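# Move one bottle from the blue crate onto the turntable

## Task

Lift a single bottle out of the blue crate and set it upright on the rotating table. The crate must stay standing on the trolley, and the bottles left in it must stay upright. None of the bottles already on the rotating table may be toppled. At the end, neither gripper may be in contact with any bottle or with the crate.

## Robot and tools

Robot: two arms, left_arm and right_arm, each with six joints and a gripper. Joint order, used everywhere in calls and results: waist, shoulder, elbow, wrist pitch, wrist yaw, wrist roll. Stated ranges in rad: waist -2.880 to 2.880, shoulder 0.000 to 3.142, elbow 0.000 to 3.019, wrist pitch -1.693 to 1.571, wrist yaw -1.571 to 1.571, wrist roll -2.094 to 2.094. A real end stop may sit up to 0.085 rad either side of the stated value.

Scene frame: metres, origin at table-top height halfway between the two arms' nominal bases. +x points out over the table, +z points up, and left_arm is on the +y side. Image left and right do not match arm names. Real bases are offset from nominal; a BASES line, if present, gives calibrated places. Printed gripper positions can be off, more so at long reach. Gripper frame: the fingers point along its +z and close along its y. end_effector_position is the point between the pads, about 1 cm short of the fingertips.

Row format, shared by execute_actions and move: one flat list of 14 numbers, each in [-1, 1]. Order: left_arm's six joint values, then left_arm's opening, then right_arm's six joint values, then right_arm's opening. Both arms are always included. Joint values are scaled offsets, not poses. They count from the Joint targets shown in the last result, not from the previous row. 1.0 equals 1.264 rad for the waist, 1.32 for the shoulder, 1.276 for the elbow, 1.83 for wrist pitch, 6.358 for wrist yaw and 7.625 for wrist roll. The opening is absolute: +1 fully open, -1 closed. Sending 0 on all six joints of an arm re-commands its present Joint targets. Sending the same opening again leaves a gripper as it is; 0 there means half open.

execute_actions(actions, cameras): actions is a list of actions. Each action is a list of up to 15 rows, one row per 1/30 s step. A shorter action repeats its last row until all 15 steps are done. Displacements in every action count from the targets as they stand when that action begins, so repeating a row moves the arm further. An action is refused for both arms if it would push a joint more than 0.085 rad past its stated range. The whole call is refused if any action is malformed or if its first action fails that check. A joint driven into its real end stops there, and the result says "joint sent to its limit". A missing line does not prove there is more room. An empty actions list just returns state and images.

move(target, speed, blend, opening_speed, blocking, cameras): plans smooth joint paths toward a goal. target is one 14-number row, or a list of up to 15 rows that differ only in joint values. Every row is an offset from the same current Joint targets. speed is the top speed in rad/s of whichever joint has the farthest to go, 0.01 to 2, default 0.5. Give one value, or one per target. blend, in rad, rounds the corners between listed targets (default 0). opening_speed, at least 0.2 per second on the -1 to +1 scale, ramps the fingers; without it the opening is sent at once. With blocking=false the call returns after about 0.5 s while motion continues. Other motion commands are then refused until wait or stop. Paths last at least 0.5 s; beyond 10 s they stop short of the goal. Paths do not avoid obstacles or the other arm, and grippers trace curves. The result adds a "move:" line: done, off_target (at rest with a joint more than 0.035 rad from target), moving, held or fault. It may add limits=held, and for each lagging arm its worst joint and error. Neither done nor off_target rules out contact.

wait(seconds, cameras): 0 to 10 s; arms hold their last commands and a running move keeps going. stop(): brakes a running move, needing some distance. zoom_image(camera, region): a closer look at the newest image from cam_high, cam_low, cam_left_wrist or cam_right_wrist. region is [x0, y0, x1, y1] in pixels from the top-left, at most 504 by 504. finished_scene(scene, chance_done): ends the current scene irreversibly. chance_done is your 1 to 99 percent estimate that the goal holds.

Result lines: Joint positions and Joint velocities give six joints per arm in rad and rad/s, then the pad gap in m (0.094 when fully open). Joint targets is the base for your next offsets. Tool commands gives the current opening commands. grip_measured is the finger opening on the command scale. Joint torques are total drive outputs, including the arm's weight, with noise and offsets. Positive means toward a larger angle. Values 3 and 4 wrap at ±28 N m. Action calls also list sampled step positions; HELD marks steps where an arm's command was held back. "joint command not followed" means the clearance check altered the targets. That check does not keep the two grippers apart.

Motion limits: each step, every target is kept within a set lead of the measured angle. The lead is 0.264 rad for the waist, 0.32 shoulder, 0.276 elbow, 0.33 wrist pitch, 0.701 wrist yaw and 1.97 wrist roll. Targets are also scaled back if they would carry the gripper more than 110 mm from where it is. So large moves may need several actions, and tiny ones may not start. If an arm is stalled or dragged, command its targets back past its measured positions to stop it pressing.

Gripping: on a firm part, the fingers go to where grip_measured equals your number. A value just under the first-touch reading gives a light hold. About 0.11 below it, or deeper for small, round or soft parts, gives full force, roughly 50 to 62 N per pad. To release, command well above grip_measured.

Cameras: cam_high, cam_low, cam_left_wrist, cam_right_wrist, each 896x504.

Avoid: dropping the bottle, fast impacts, pushing hard into things, and arm-on-arm collisions, which can fail the scene. Do not topple bottles or push anything out of the work area. Expect brief tugs on a held bottle. Long holding, stretched poses or pushing against stops heats motors; MOTOR HOT warns near 85 °C. At 100 °C that arm goes limp for 30 s or more, possibly without warning. Between replies the simulation keeps running.

Each tool is called by a JSON object that holds its "api" and its "payload", one argument or row to a line.

## Session

I'll start by reading the scene's current state and camera images.

{"api": "execute_actions", "payload": {
  "actions": []
}}

Scene clock: 0.00 s.
left_arm: end_effector_position=(+0.7191, +0.4023, +0.1776) grip_measured=+1.000 end_effector_quat_wxyz=(+0.376, +0.095, +0.916, +0.099) | right_arm: end_effector_position=(+0.2268, +0.2610, +0.3170) grip_measured=+1.000 end_effector_quat_wxyz=(+0.455, -0.512, +0.620, +0.384)
Joint names: [waist, shoulder, elbow, wrist pitch, wrist yaw, wrist roll]
Joint positions: left_arm=[0.065 1.933 1.637 -0.478 -0.065 0.296 0.094] | right_arm=[1.013 1.194 0.882 -0.003 -0.343 -0.099 0.094]
Joint velocities: left_arm=[-0.005 -0.015 -0.002 -0.002 -0.066 -0.022 0] | right_arm=[0.005 -0.005 0.017 -0.002 0.007 -0.007 0]
Joint torques (N m): no reading
Motor temperatures (°C): left_arm=[39 30 36 25 33 31 34] | right_arm=[34 31 30 36 26 37 34]
Heat: left arm: hottest waist 39 °C; right arm: hottest wrist roll 37 °C.
Joint targets: left_arm=[0.065 1.926 1.669 -0.473 -0.065 0.296] | right_arm=[1.013 1.192 0.913 0.002 -0.343 -0.099]
Tool commands: left_gripper/opening=+1.0 right_gripper/opening=+1.0

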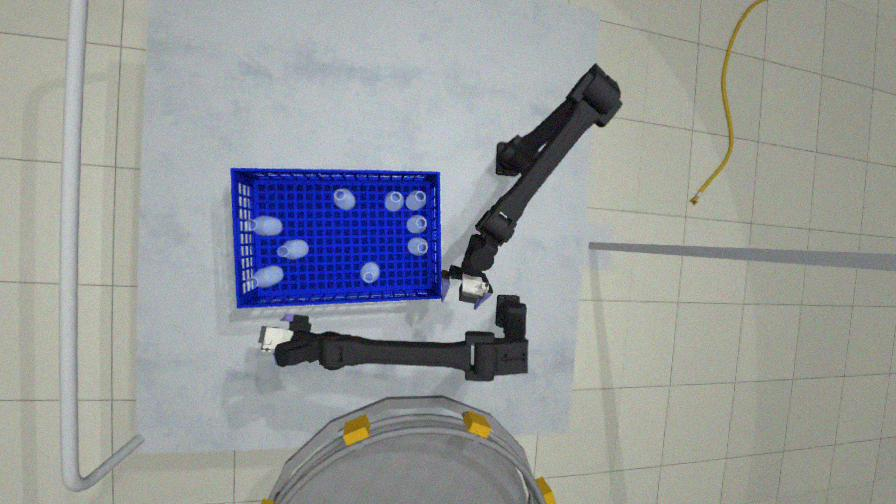

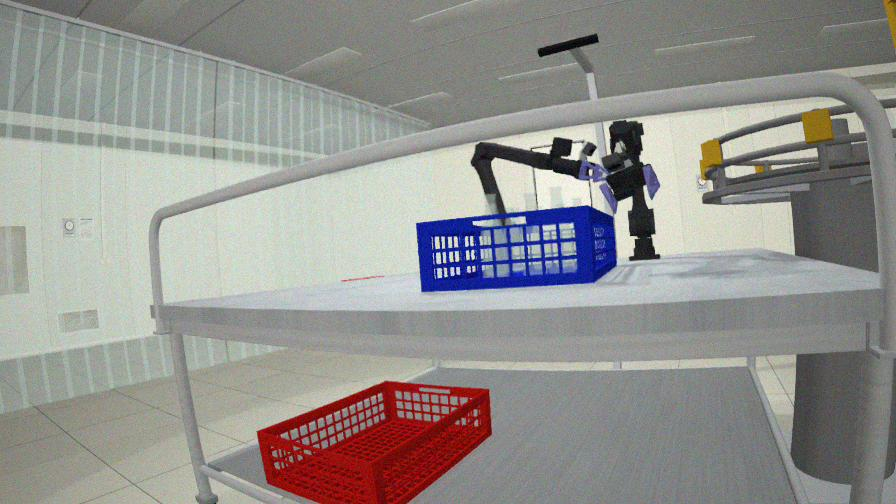

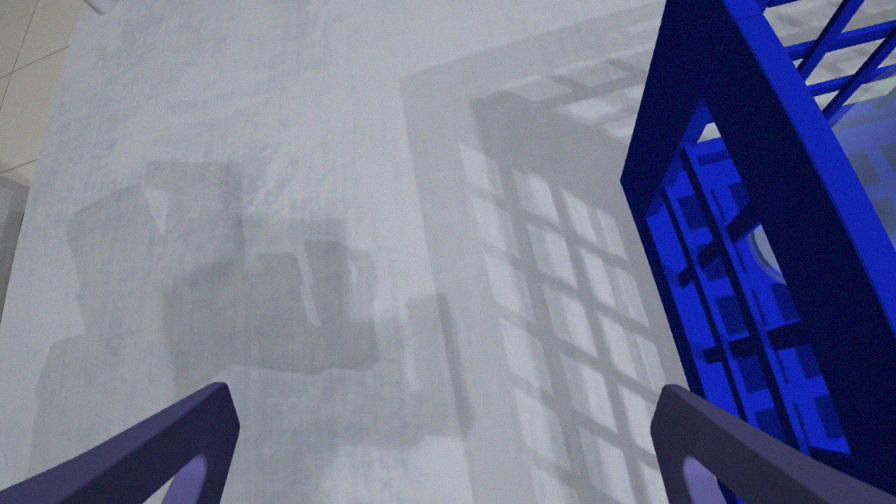

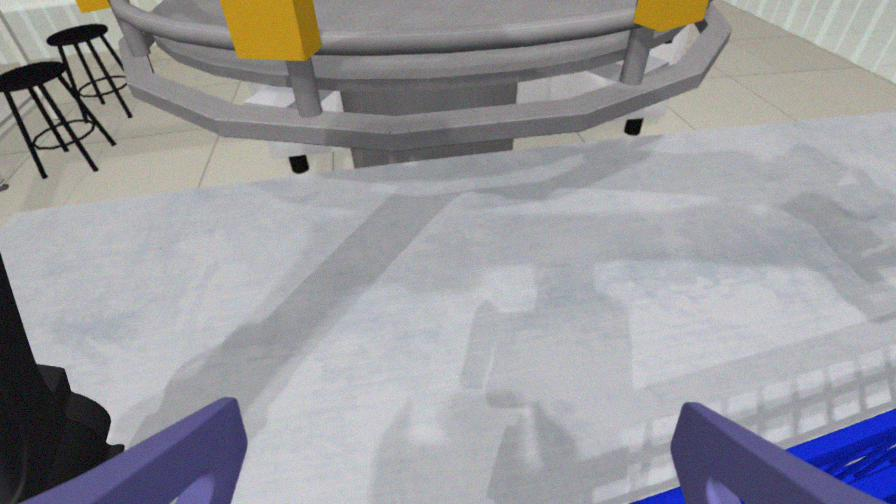

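{"api": "zoom_image", "payload": {
  "camera": "cam_high",
  "region": [220, 150, 460, 320]
}}

{"api": "zoom_image", "payload": {
  "camera": "cam_high",
  "region": [220, 250, 620, 504]
}}

{"api": "zoom_image", "payload": {
  "camera": "cam_low",
  "region": [392, 100, 896, 380]
}}

Scaled by 2.100 from the camera's 896x504 image, which has a finer 1280x720 frame.

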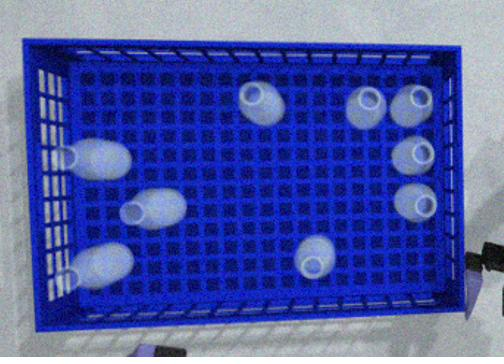

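Scaled by 1.260 from the camera's 896x504 image, which has a finer 1280x720 frame.

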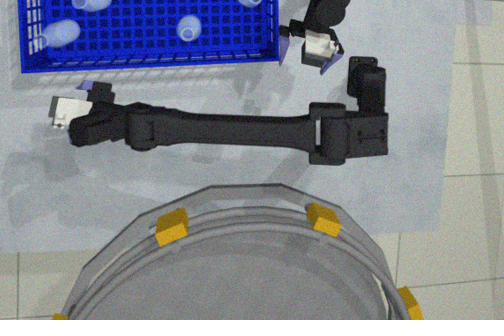

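Scaled by 1.000.

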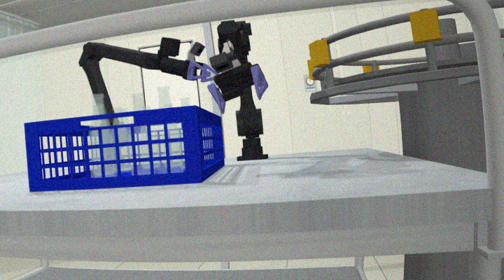

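{"api": "zoom_image", "payload": {
  "camera": "cam_right_wrist",
  "region": [0, 0, 448, 252]
}}

{"api": "zoom_image", "payload": {
  "camera": "cam_right_wrist",
  "region": [448, 0, 896, 252]
}}

{"api": "zoom_image", "payload": {
  "camera": "cam_low",
  "region": [640, 60, 896, 320]
}}

Scaled by 1.125 from the camera's 896x504 image, which has a finer 1280x720 frame.

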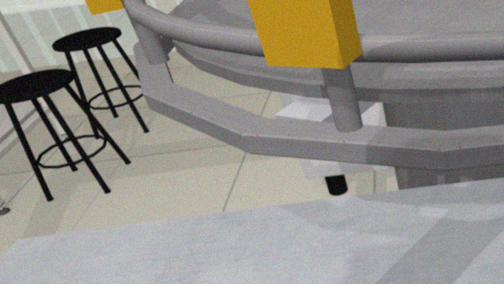

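Scaled by 1.125 from the camera's 896x504 image, which has a finer 1280x720 frame.

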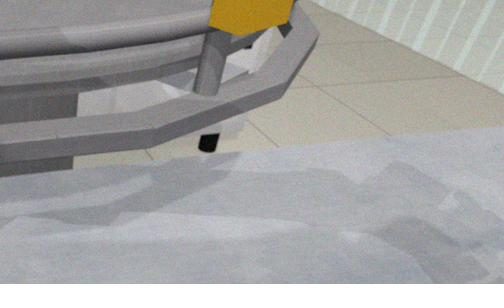

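Scaled by 1.938 from the camera's 896x504 image, which has a finer 1280x720 frame.

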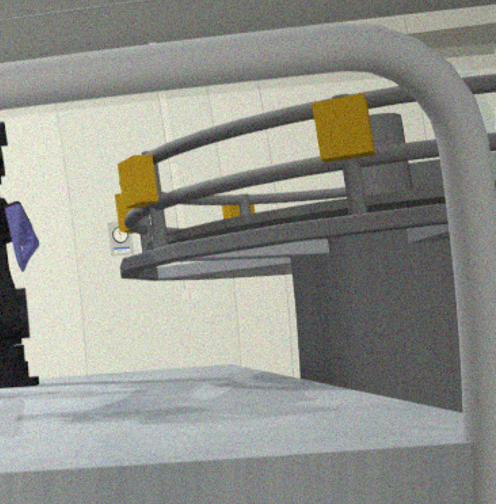

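{"api": "zoom_image", "payload": {
  "camera": "cam_high",
  "region": [430, 50, 640, 230]
}}

{"api": "zoom_image", "payload": {
  "camera": "cam_high",
  "region": [240, 250, 540, 400]
}}

{"api": "zoom_image", "payload": {
  "camera": "cam_low",
  "region": [400, 100, 700, 300]
}}

Scaled by 2.400 from the camera's 896x504 image, which has a finer 1280x720 frame.

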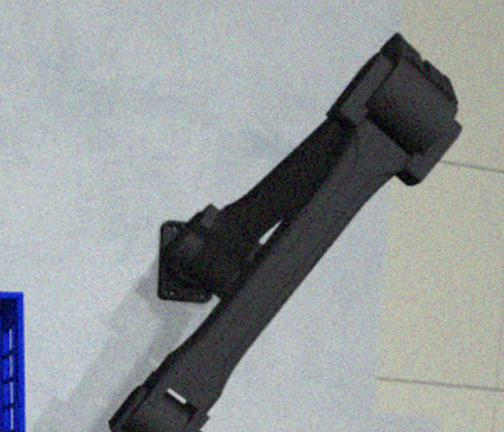

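Scaled by 1.680 from the camera's 896x504 image, which has a finer 1280x720 frame.

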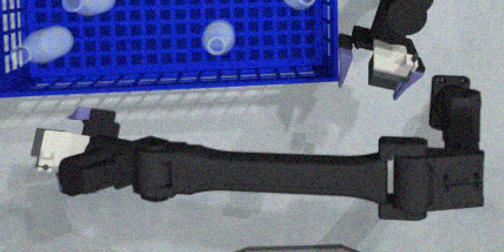

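Scaled by 1.680 from the camera's 896x504 image, which has a finer 1280x720 frame.

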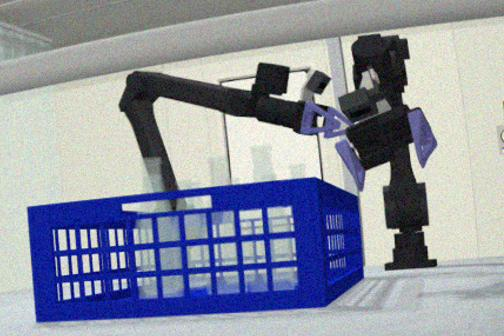

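{"api": "move", "payload": {
  "target": [0, -0.303, 0, 0, 0, 0, 1.0, 0, 0, 0, 0.2186, 0, 0, 1.0],
  "speed": 0.8
}}

Scene clock: 48.27 s.
left_arm: end_effector_position=(+0.6401, +0.3974, +0.4666) grip_measured=+1.000 end_effector_quat_wxyz=(+0.552, +0.078, +0.820, +0.127) | right_arm: end_effector_position=(+0.2325, +0.2705, +0.4078) grip_measured=+1.000 end_effector_quat_wxyz=(+0.593, -0.465, +0.499, +0.429)
Joint names: [waist, shoulder, elbow, wrist pitch, wrist yaw, wrist roll]
Joint positions: left_arm=[0.065 1.525 1.637 -0.478 -0.065 0.296 0.094] | right_arm=[1.013 1.194 0.882 0.387 -0.343 -0.099 0.094]
Joint velocities: left_arm=[0.005 -0.005 -0.002 -0.002 0.051 0.007 0] | right_arm=[-0.015 0.005 -0.007 0.017 -0.022 -0.022 0]
Joint torques (N m): left_arm=[-1.49 -14.39 11.29 2.19 -0.02 -0.15] | right_arm=[-0.56 -6.36 13.16 2.14 -0.15 0.14]
Motor temperatures (°C): left_arm=[38 34 48 25 32 29 32] | right_arm=[33 32 44 36 26 34 31]
Heat: left arm: hottest elbow 48 °C; right arm: hottest elbow 44 °C.
Joint targets: left_arm=[0.065 1.526 1.669 -0.473 -0.065 0.296] | right_arm=[1.013 1.192 0.913 0.402 -0.343 -0.099]
move: done

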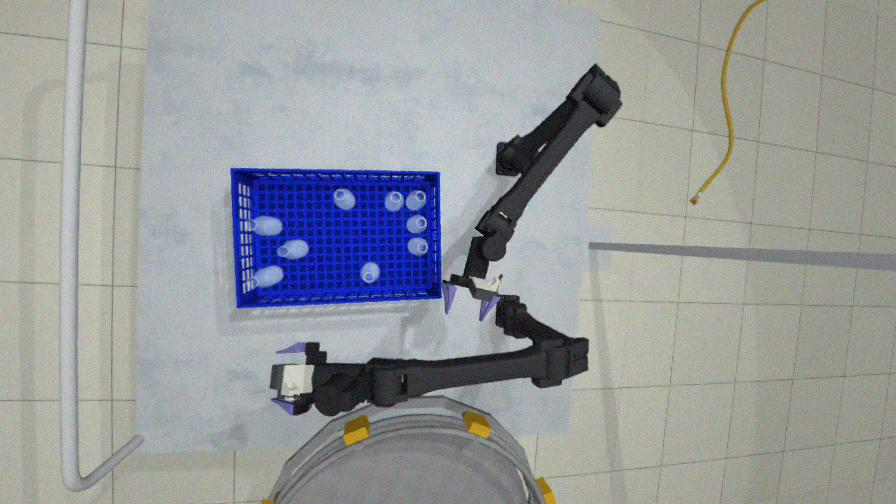

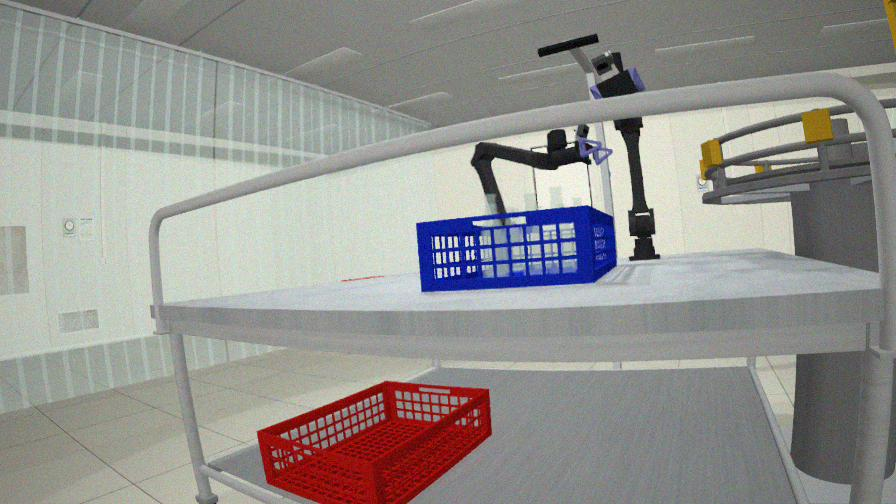

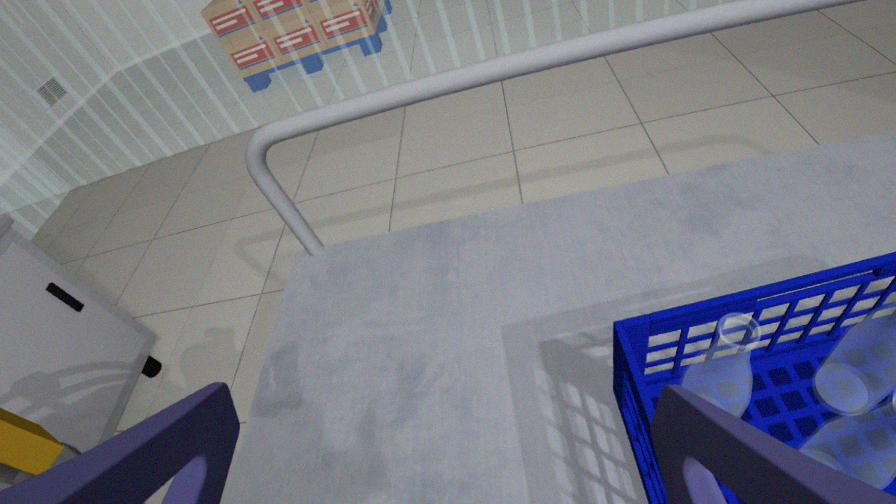

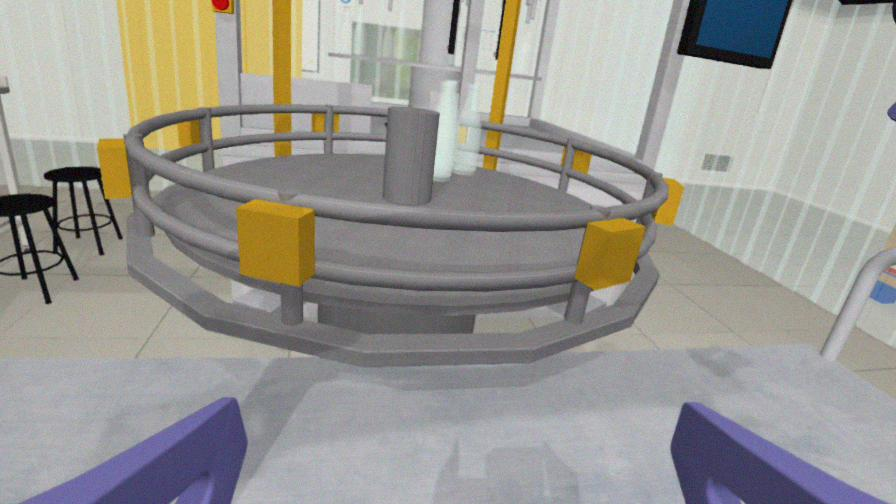

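{"api": "wait", "payload": {
  "seconds": 0,
  "cameras": ["cam_right_wrist"]
}}

{"api": "zoom_image", "payload": {
  "camera": "cam_right_wrist",
  "region": [110, 60, 690, 380]
}}

Scene clock: 78.83 s.
left_arm: end_effector_position=(+0.6401, +0.3974, +0.4666) grip_measured=+1.000 end_effector_quat_wxyz=(+0.552, +0.078, +0.820, +0.127) | right_arm: end_effector_position=(+0.2325, +0.2705, +0.4078) grip_measured=+1.000 end_effector_quat_wxyz=(+0.593, -0.465, +0.499, +0.429)
Joint names: [waist, shoulder, elbow, wrist pitch, wrist yaw, wrist roll]
Joint positions: left_arm=[0.065 1.525 1.637 -0.478 -0.065 0.296 0.094] | right_arm=[1.013 1.194 0.882 0.387 -0.343 -0.099 0.094]
Joint velocities: left_arm=[0.015 -0.015 -0.002 0.027 -0.037 0.037 0] | right_arm=[-0.015 -0.015 0.007 0.037 -0.037 0.066 0]
Joint torques (N m): left_arm=[-1.73 -14.56 11.25 2.29 -0.04 -0.13] | right_arm=[-0.62 -6.3 13.16 2.13 -0.15 0.13]
Motor temperatures (°C): left_arm=[38 36 52 25 31 28 31] | right_arm=[32 32 47 35 26 33 30]
Heat: left arm: hottest elbow 52 °C; right arm: hottest elbow 47 °C.
Joint targets: left_arm=[0.065 1.526 1.669 -0.473 -0.065 0.296] | right_arm=[1.013 1.192 0.913 0.402 -0.343 -0.099]
Tool commands: left_gripper/opening=+1.0 right_gripper/opening=+1.0
Images, in order (width x height): cam_right_wrist 896x504.

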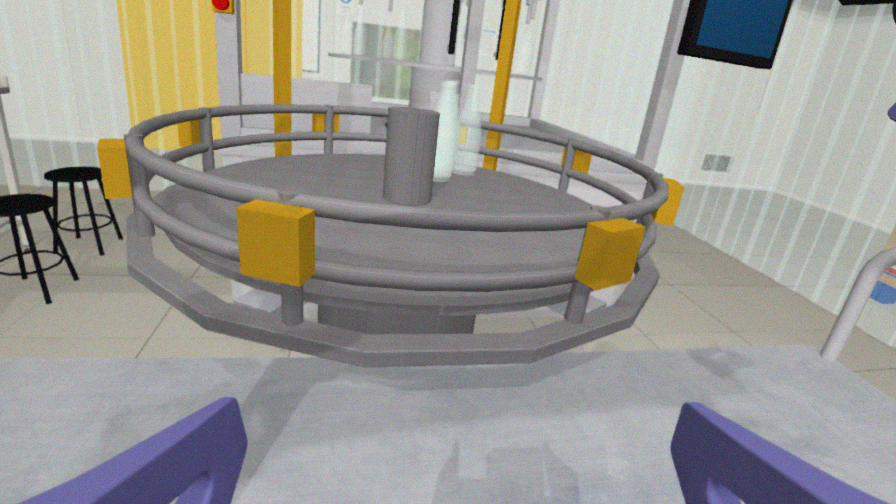

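Region (110, 60, 690, 380) is 580x320 pixels. A region can be at most 504 by 504 pixels.

{"api": "zoom_image", "payload": {
  "camera": "cam_right_wrist",
  "region": [340, 60, 560, 230]
}}

{"api": "wait", "payload": {
  "seconds": 1,
  "cameras": ["cam_right_wrist"]
}}

{"api": "zoom_image", "payload": {
  "camera": "cam_right_wrist",
  "region": [340, 60, 560, 230]
}}

Scaled by 2.291 from the camera's 896x504 image, which has a finer 1280x720 frame.

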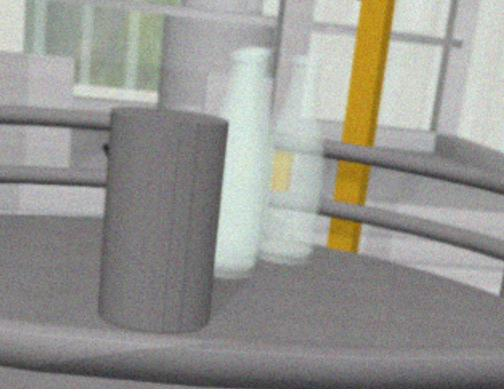

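Scene clock: 83.17 s.
left_arm: end_effector_position=(+0.6401, +0.3974, +0.4666) grip_measured=+1.000 end_effector_quat_wxyz=(+0.552, +0.078, +0.820, +0.127) | right_arm: end_effector_position=(+0.2325, +0.2705, +0.4078) grip_measured=+1.000 end_effector_quat_wxyz=(+0.593, -0.465, +0.499, +0.429)
Joint names: [waist, shoulder, elbow, wrist pitch, wrist yaw, wrist roll]
Joint positions: left_arm=[0.065 1.525 1.637 -0.478 -0.065 0.296 0.094] | right_arm=[1.013 1.194 0.882 0.387 -0.343 -0.099 0.094]
Joint velocities: left_arm=[0.015 -0.005 0.012 -0.017 0.037 0.051 0] | right_arm=[0.005 -0.034 0.002 -0.002 -0.022 0.007 0]
Joint torques (N m): left_arm=[-1.49 -14.68 11.41 2.11 -0.04 -0.14] | right_arm=[-0.67 -6.36 13.15 2.14 -0.15 0.13]
Motor temperatures (°C): left_arm=[38 36 53 25 31 28 31] | right_arm=[32 32 48 35 26 33 30]
Heat: left arm: hottest elbow 53 °C; right arm: hottest elbow 48 °C.
Joint targets: left_arm=[0.065 1.526 1.669 -0.473 -0.065 0.296] | right_arm=[1.013 1.192 0.913 0.402 -0.343 -0.099]
Tool commands: left_gripper/opening=+1.0 right_gripper/opening=+1.0
wait: 1.00 s; at rest from the start
Images, in order (width x height): cam_right_wrist 896x504.

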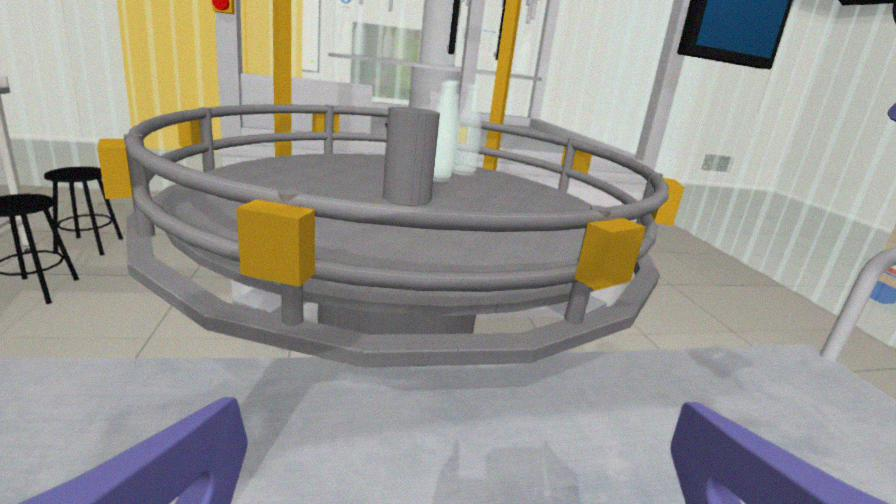

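Scaled by 2.291 from the camera's 896x504 image, which has a finer 1280x720 frame.

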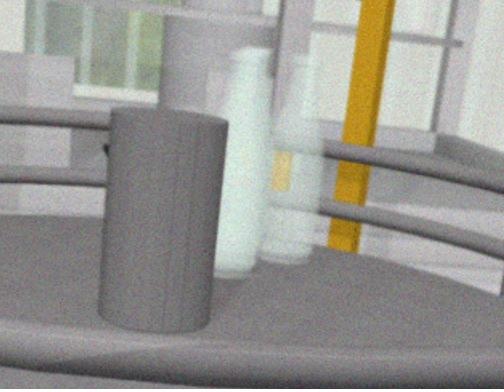

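{"api": "zoom_image", "payload": {
  "camera": "cam_right_wrist",
  "region": [200, 170, 480, 370]
}}

{"api": "zoom_image", "payload": {
  "camera": "cam_right_wrist",
  "region": [420, 130, 700, 330]
}}

Scaled by 1.800 from the camera's 896x504 image, which has a finer 1280x720 frame.

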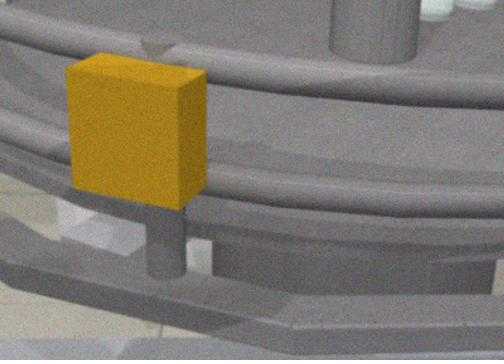

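Scaled by 1.800 from the camera's 896x504 image, which has a finer 1280x720 frame.

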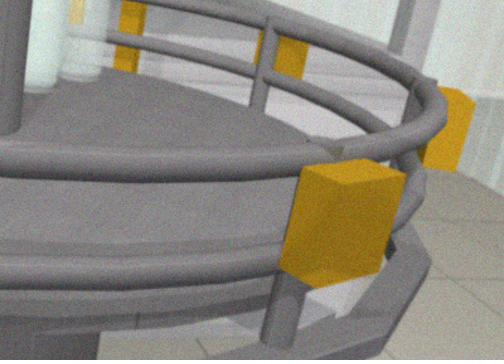

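{"api": "move", "payload": {
  "target": [
    [0,0,0,0,0,0,1.0,-0.3385,-0.178,0.206,-0.2974,-0.0673,0.0078,1.0],
    [-0.2017,-0.3682,-0.3809,-0.2295,0.01022,-0.03882,1.0,-0.5641,-0.297,0.3433,-0.4956,-0.1121,0.013,1.0]
  ],
  "speed": 0.8,
  "blend": 0.1
}}

Scene clock: 128.67 s.
left_arm: end_effector_position=(+0.3985, +0.2614, +0.3771) grip_measured=+1.000 end_effector_quat_wxyz=(+0.399, +0.090, +0.912, -0.034) | right_arm: end_effector_position=(+0.2340, +0.0114, +0.6381) grip_measured=+1.000 end_effector_quat_wxyz=(+0.552, -0.458, +0.536, +0.446)
Joint names: [waist, shoulder, elbow, wrist pitch, wrist yaw, wrist roll]
Joint positions: left_arm=[-0.184 1.035 1.176 -0.888 -0.003 0.011 0.094] | right_arm=[0.314 0.794 1.308 -0.501 -1.054 -0.016 0.094]
Joint velocities: left_arm=[0.005 0.005 -0.007 0.012 0.037 -0.007 0] | right_arm=[-0.005 -0.005 0.007 -0.002 -0.022 -0.022 0]
Joint torques (N m): left_arm=[-2.32 -6.3 9.25 1.44 0.12 -0.19] | right_arm=[-1.73 -0.32 13.27 1.24 -0.24 0.29]
Motor temperatures (°C): left_arm=[38 36 56 25 30 27 29] | right_arm=[32 32 51 35 25 32 29]
Heat: left arm: hottest elbow 56 °C; right arm: hottest elbow 51 °C.
Joint targets: left_arm=[-0.190 1.040 1.183 -0.893 0.000 0.000] | right_arm=[0.300 0.800 1.352 -0.505 -1.056 0.000]
move: off_target (right_arm); right_arm: the elbow is farthest, 0.043 rad from its target

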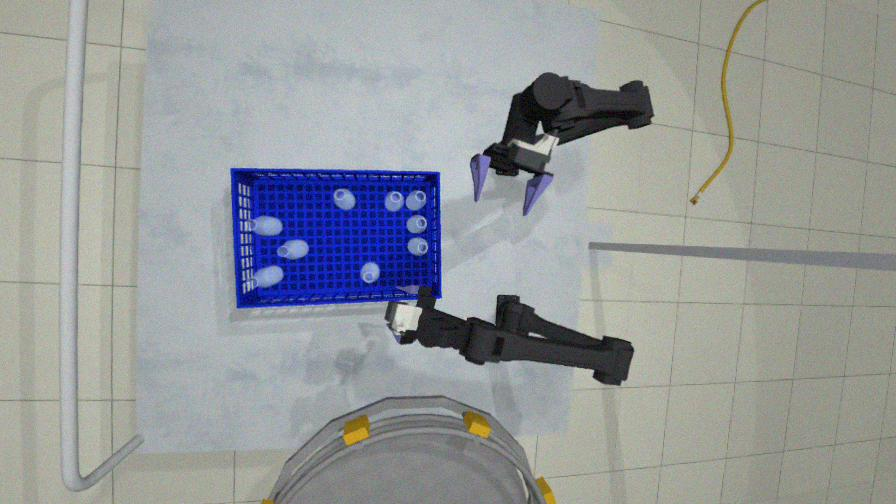

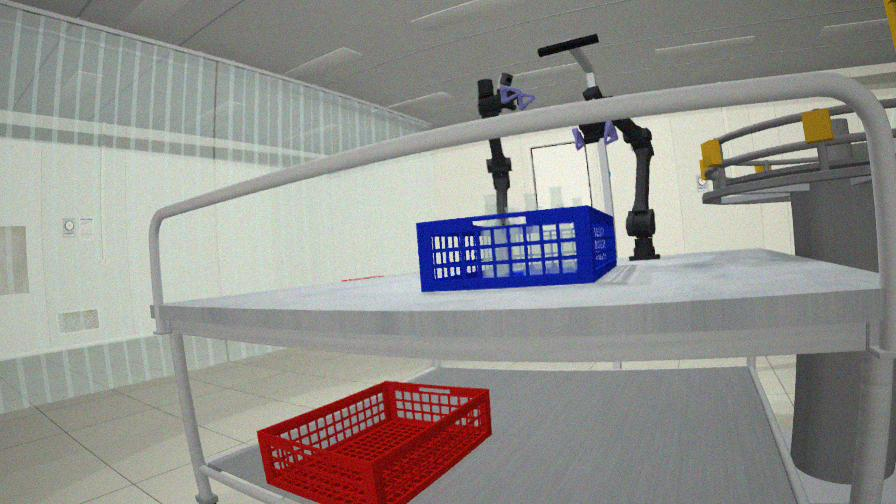

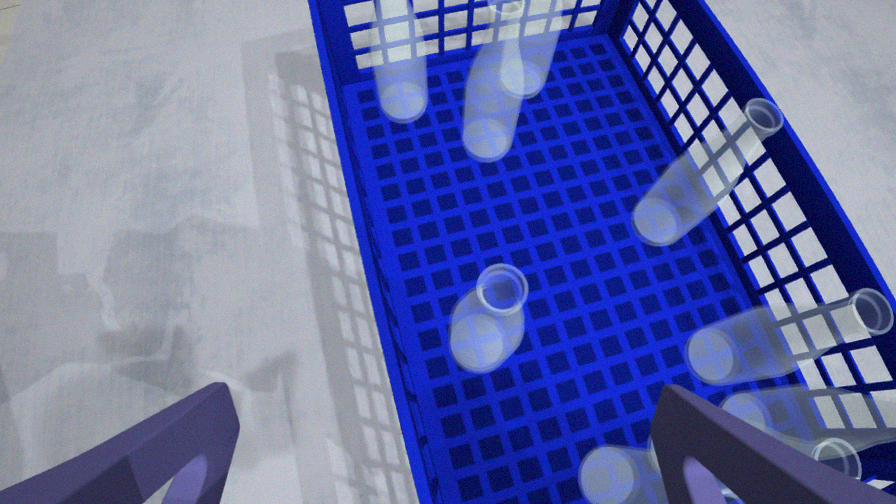

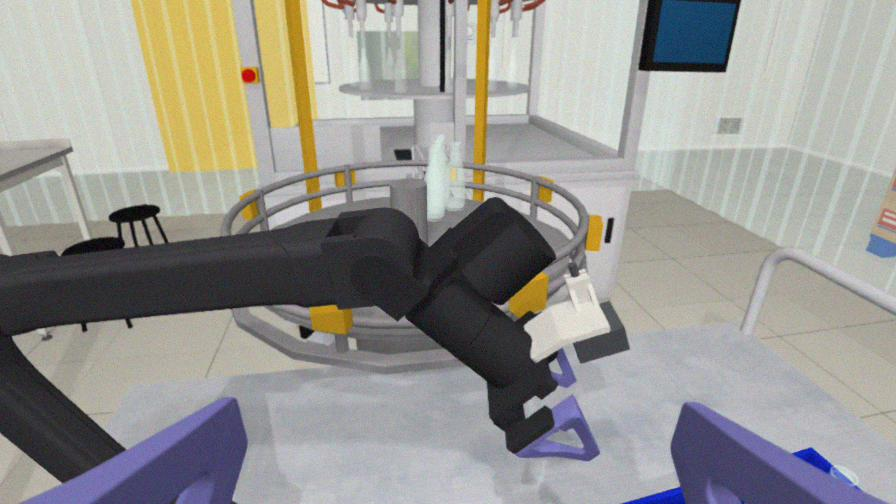

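{"api": "zoom_image", "payload": {
  "camera": "cam_left_wrist",
  "region": [300, 180, 760, 440]
}}

Scaled by 1.096 from the camera's 896x504 image, which has a finer 1280x720 frame.

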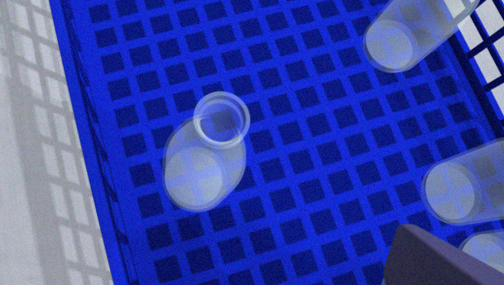

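{"api": "zoom_image", "payload": {
  "camera": "cam_right_wrist",
  "region": [370, 120, 520, 260]
}}

{"api": "zoom_image", "payload": {
  "camera": "cam_low",
  "region": [410, 150, 630, 300]
}}

Scaled by 3.360 from the camera's 896x504 image, which has a finer 1280x720 frame.

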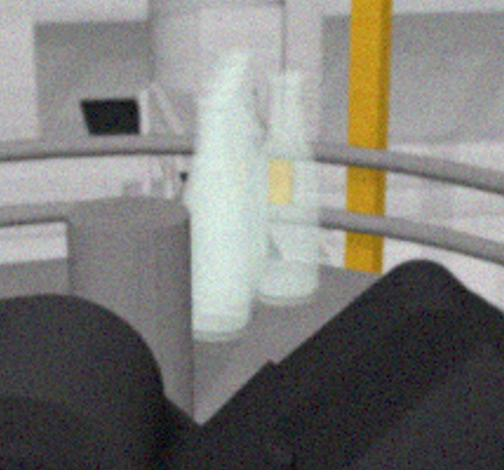

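Scaled by 2.291 from the camera's 896x504 image, which has a finer 1280x720 frame.

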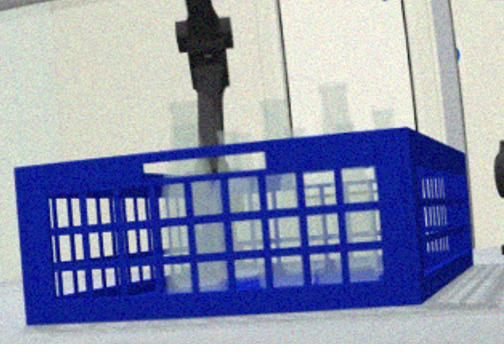

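{"api": "move", "payload": {
  "target": [-0.0451,0.1758,-0.0509,0.1623,0,0,1.0,0,0,0,0,0,0,1.0],
  "speed": 0.6,
  "cameras": ["cam_left_wrist", "cam_high"]
}}

Scene clock: 174.60 s.
left_arm: end_effector_position=(+0.4734, +0.2165, +0.2692) grip_measured=+1.000 end_effector_quat_wxyz=(+0.377, +0.117, +0.918, -0.043) | right_arm: end_effector_position=(+0.2340, +0.0114, +0.6381) grip_measured=+1.000 end_effector_quat_wxyz=(+0.552, -0.458, +0.536, +0.446)
Joint names: [waist, shoulder, elbow, wrist pitch, wrist yaw, wrist roll]
Joint positions: left_arm=[-0.242 1.284 1.103 -0.612 -0.003 0.01 0.094] | right_arm=[0.314 0.794 1.308 -0.501 -1.054 -0.015 0.094]
Joint velocities: left_arm=[0.015 -0.005 0.012 0.012 -0.051 0.007 0] | right_arm=[-0.015 0.005 0.012 -0.012 0.007 -0.066 0]
Joint torques (N m): left_arm=[-1.96 -11.28 9.7 2.3 0.09 -0.25] | right_arm=[-1.73 -0.32 13.27 1.21 -0.24 0.29]
Motor temperatures (°C): left_arm=[37 33 51 24 29 26 28] | right_arm=[31 30 54 34 25 31 27]
Heat: left arm: hottest elbow 51 °C; right arm: hottest elbow 54 °C.
Joint targets: left_arm=[-0.247 1.272 1.118 -0.596 0.000 0.000] | right_arm=[0.300 0.800 1.352 -0.505 -1.056 0.000]
move: off_target (right_arm); right_arm: the elbow is farthest, 0.044 rad from its target
Images, in order (width x height): cam_high 896x504, cam_left_wrist 896x504.

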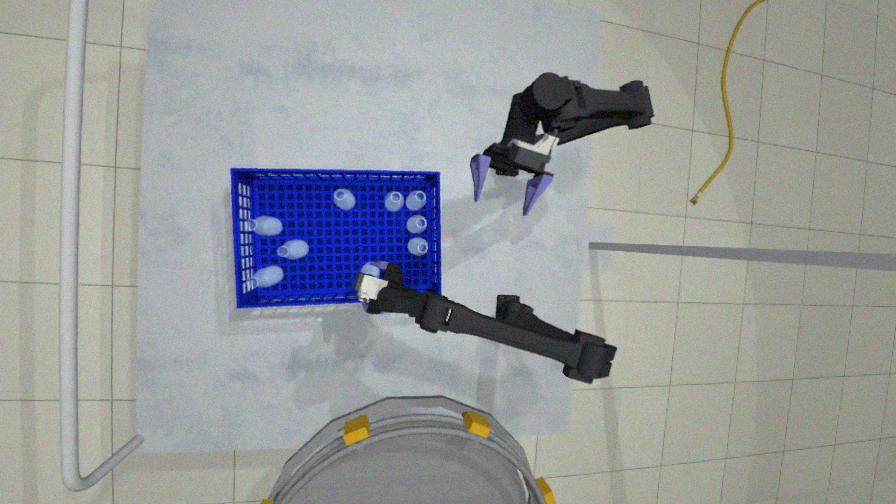

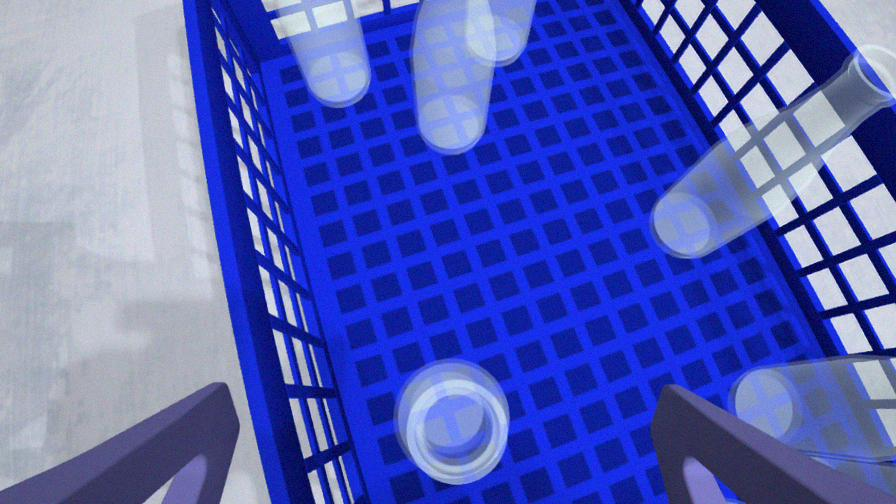

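{"api": "zoom_image", "payload": {
  "camera": "cam_left_wrist",
  "region": [370, 340, 550, 504]
}}

Scaled by 2.800 from the camera's 896x504 image, which has a finer 1280x720 frame.

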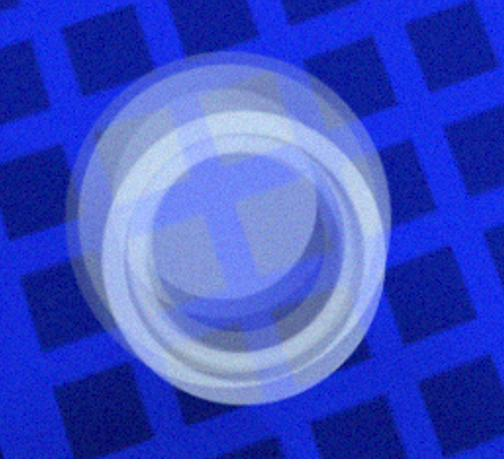

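{"api": "move", "payload": {
  "target": [-0.0079,0.0352,-0.0802,0.0814,0,0,1.0,0,0,0,0,0,0,1.0],
  "speed": 0.4,
  "cameras": ["cam_left_wrist"]
}}

{"api": "zoom_image", "payload": {
  "camera": "cam_left_wrist",
  "region": [330, 300, 570, 504]
}}

Scene clock: 215.97 s.
left_arm: end_effector_position=(+0.4762, +0.2114, +0.2242) grip_measured=+1.000 end_effector_quat_wxyz=(+0.384, +0.120, +0.914, -0.045) | right_arm: end_effector_position=(+0.2340, +0.0114, +0.6381) grip_measured=+1.000 end_effector_quat_wxyz=(+0.552, -0.458, +0.536, +0.446)
Joint names: [waist, shoulder, elbow, wrist pitch, wrist yaw, wrist roll]
Joint positions: left_arm=[-0.25 1.32 1.006 -0.463 -0.003 0.01 0.094] | right_arm=[0.314 0.794 1.308 -0.501 -1.054 -0.015 0.094]
Joint velocities: left_arm=[-0.005 -0.015 -0.012 0.027 -0.007 -0.022 0] | right_arm=[0.005 -0.005 -0.002 -0.022 0.051 0.022 0]
Joint torques (N m): left_arm=[-2.26 -10.52 8.96 2.22 0.18 -0.2] | right_arm=[-1.79 -0.32 13.26 1.24 -0.24 0.29]
Motor temperatures (°C): left_arm=[37 33 51 24 28 26 27] | right_arm=[31 29 56 33 25 30 27]
Heat: left arm: hottest elbow 51 °C; right arm: hottest elbow 56 °C.
Joint targets: left_arm=[-0.257 1.318 1.016 -0.447 0.000 0.000] | right_arm=[0.300 0.800 1.352 -0.505 -1.056 0.000]
move: off_target (right_arm); right_arm: the elbow is farthest, 0.044 rad from its target
Images, in order (width x height): cam_left_wrist 896x504.

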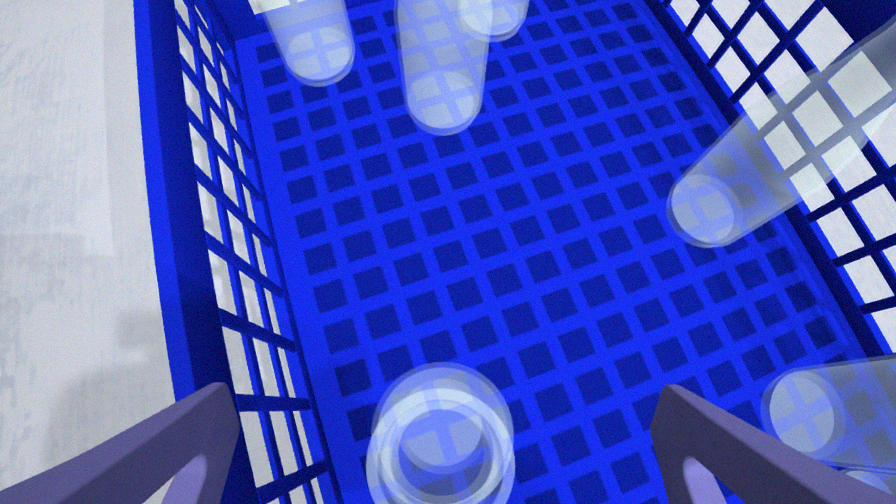

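Scaled by 2.100 from the camera's 896x504 image, which has a finer 1280x720 frame.

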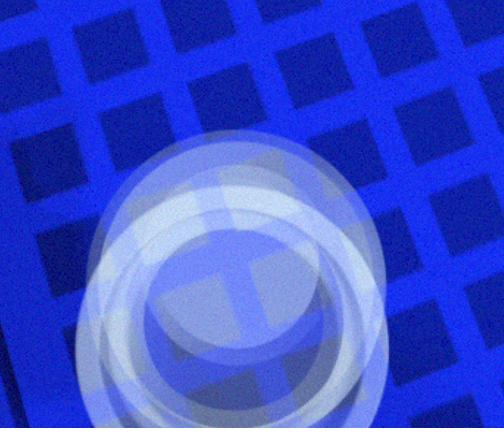

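{"api": "move", "payload": {
  "target": [0,0.0038,-0.0553,0.0414,0,0,1.0,0,0,0,0,0,0,1.0],
  "speed": 0.3,
  "cameras": ["cam_left_wrist", "cam_right_wrist", "cam_high"]
}}

{"api": "zoom_image", "payload": {
  "camera": "cam_left_wrist",
  "region": [300, 300, 600, 504]
}}

Scene clock: 240.30 s.
left_arm: end_effector_position=(+0.4691, +0.2132, +0.2014) grip_measured=+1.000 end_effector_quat_wxyz=(+0.388, +0.120, +0.913, -0.046) | right_arm: end_effector_position=(+0.2340, +0.0114, +0.6381) grip_measured=+1.000 end_effector_quat_wxyz=(+0.552, -0.458, +0.536, +0.446)
Joint names: [waist, shoulder, elbow, wrist pitch, wrist yaw, wrist roll]
Joint positions: left_arm=[-0.25 1.32 0.939 -0.387 -0.003 0.01 0.094] | right_arm=[0.314 0.794 1.308 -0.501 -1.054 -0.015 0.094]
Joint velocities: left_arm=[-0.015 -0.015 0.012 -0.022 0.007 0.007 0] | right_arm=[0.005 -0.005 -0.007 0.012 0.081 -0.037 0]
Joint torques (N m): left_arm=[-2.32 -9.82 8.68 2.35 0.11 -0.2] | right_arm=[-1.73 -0.32 13.27 1.22 -0.24 0.29]
Motor temperatures (°C): left_arm=[37 33 48 24 28 26 27] | right_arm=[31 29 56 33 25 29 26]
Heat: left arm: hottest elbow 48 °C; right arm: hottest elbow 56 °C.
Joint targets: left_arm=[-0.257 1.323 0.945 -0.372 0.000 0.000] | right_arm=[0.300 0.800 1.352 -0.505 -1.056 0.000]
move: off_target (right_arm); right_arm: the elbow is farthest, 0.044 rad from its target
Images, in order (width x height): cam_high 896x504, cam_left_wrist 896x504, cam_right_wrist 896x504.

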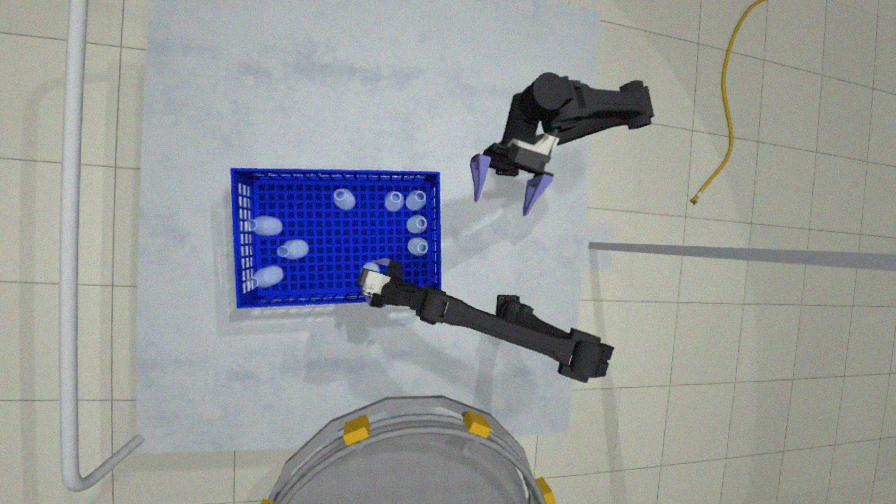

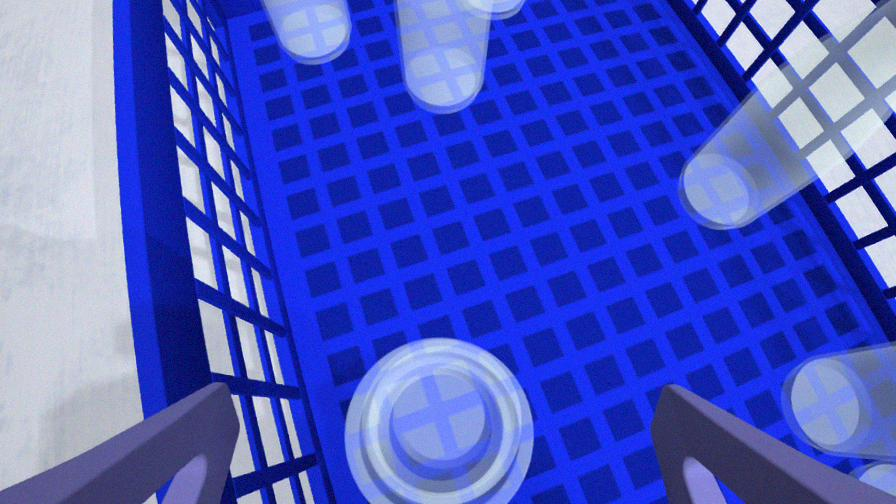

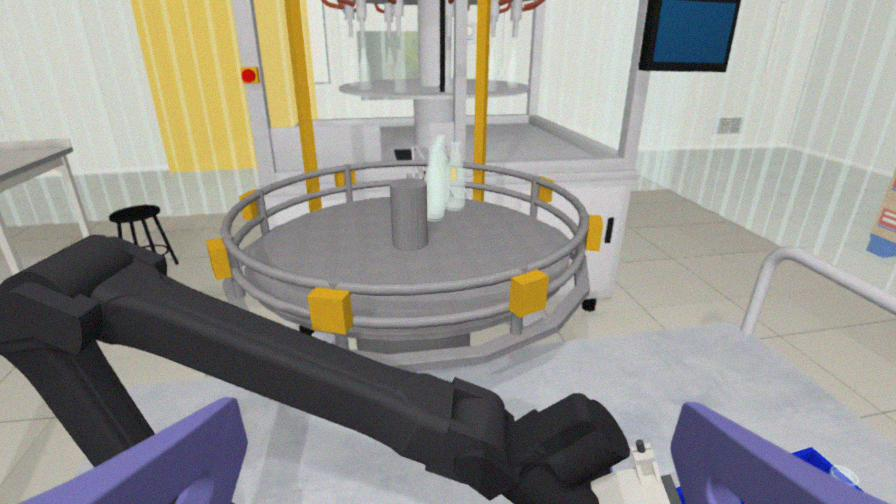

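Scaled by 1.680 from the camera's 896x504 image, which has a finer 1280x720 frame.

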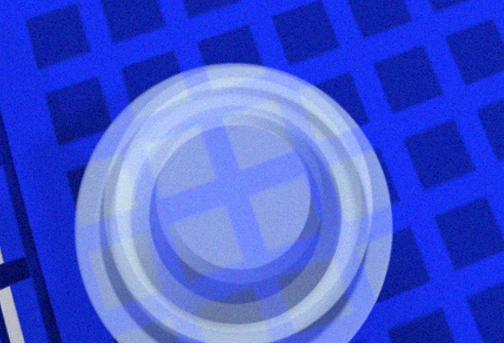

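{"api": "move", "payload": {
  "target": [0,0,0,0,0,0,-0.45,0,0,0,0,0,0,1.0],
  "opening_speed": 0.9,
  "cameras": ["cam_left_wrist"]
}}

Scene clock: 262.40 s.
left_arm: end_effector_position=(+0.4692, +0.2131, +0.2015) grip_measured=-0.350 end_effector_quat_wxyz=(+0.388, +0.120, +0.913, -0.046) | right_arm: end_effector_position=(+0.2340, +0.0114, +0.6381) grip_measured=+1.000 end_effector_quat_wxyz=(+0.552, -0.458, +0.536, +0.446)
Joint names: [waist, shoulder, elbow, wrist pitch, wrist yaw, wrist roll]
Joint positions: left_arm=[-0.25 1.32 0.939 -0.387 -0.003 0.01 0.031] | right_arm=[0.314 0.794 1.308 -0.501 -1.054 -0.015 0.094]
Joint velocities: left_arm=[-0.005 -0.005 -0.012 -0.002 -0.007 -0.037 -0.001] | right_arm=[-0.015 -0.015 -0.002 -0.002 0.007 0.007 0]
Joint torques (N m): left_arm=[-2.08 -10.29 8.76 2.39 0.05 -0.21] | right_arm=[-1.73 -0.32 13.27 1.24 -0.24 0.29]
Motor temperatures (°C): left_arm=[37 33 47 24 27 26 27] | right_arm=[30 29 57 33 25 29 26]
Heat: left arm: hottest elbow 47 °C; right arm: hottest elbow 57 °C.
Joint targets: left_arm=[-0.257 1.323 0.945 -0.371 0.000 0.000] | right_arm=[0.300 0.800 1.352 -0.505 -1.056 0.000]
move: off_target (right_arm); right_arm: the elbow is farthest, 0.044 rad from its target
Images, in order (width x height): cam_left_wrist 896x504.

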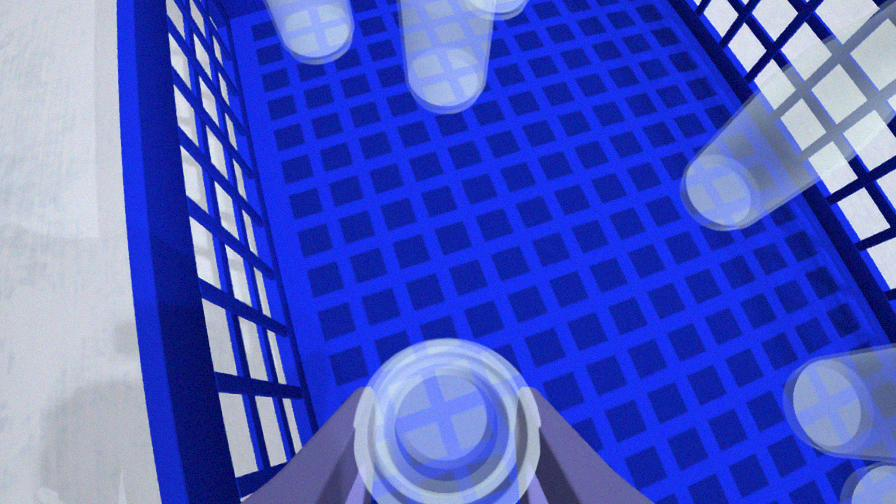

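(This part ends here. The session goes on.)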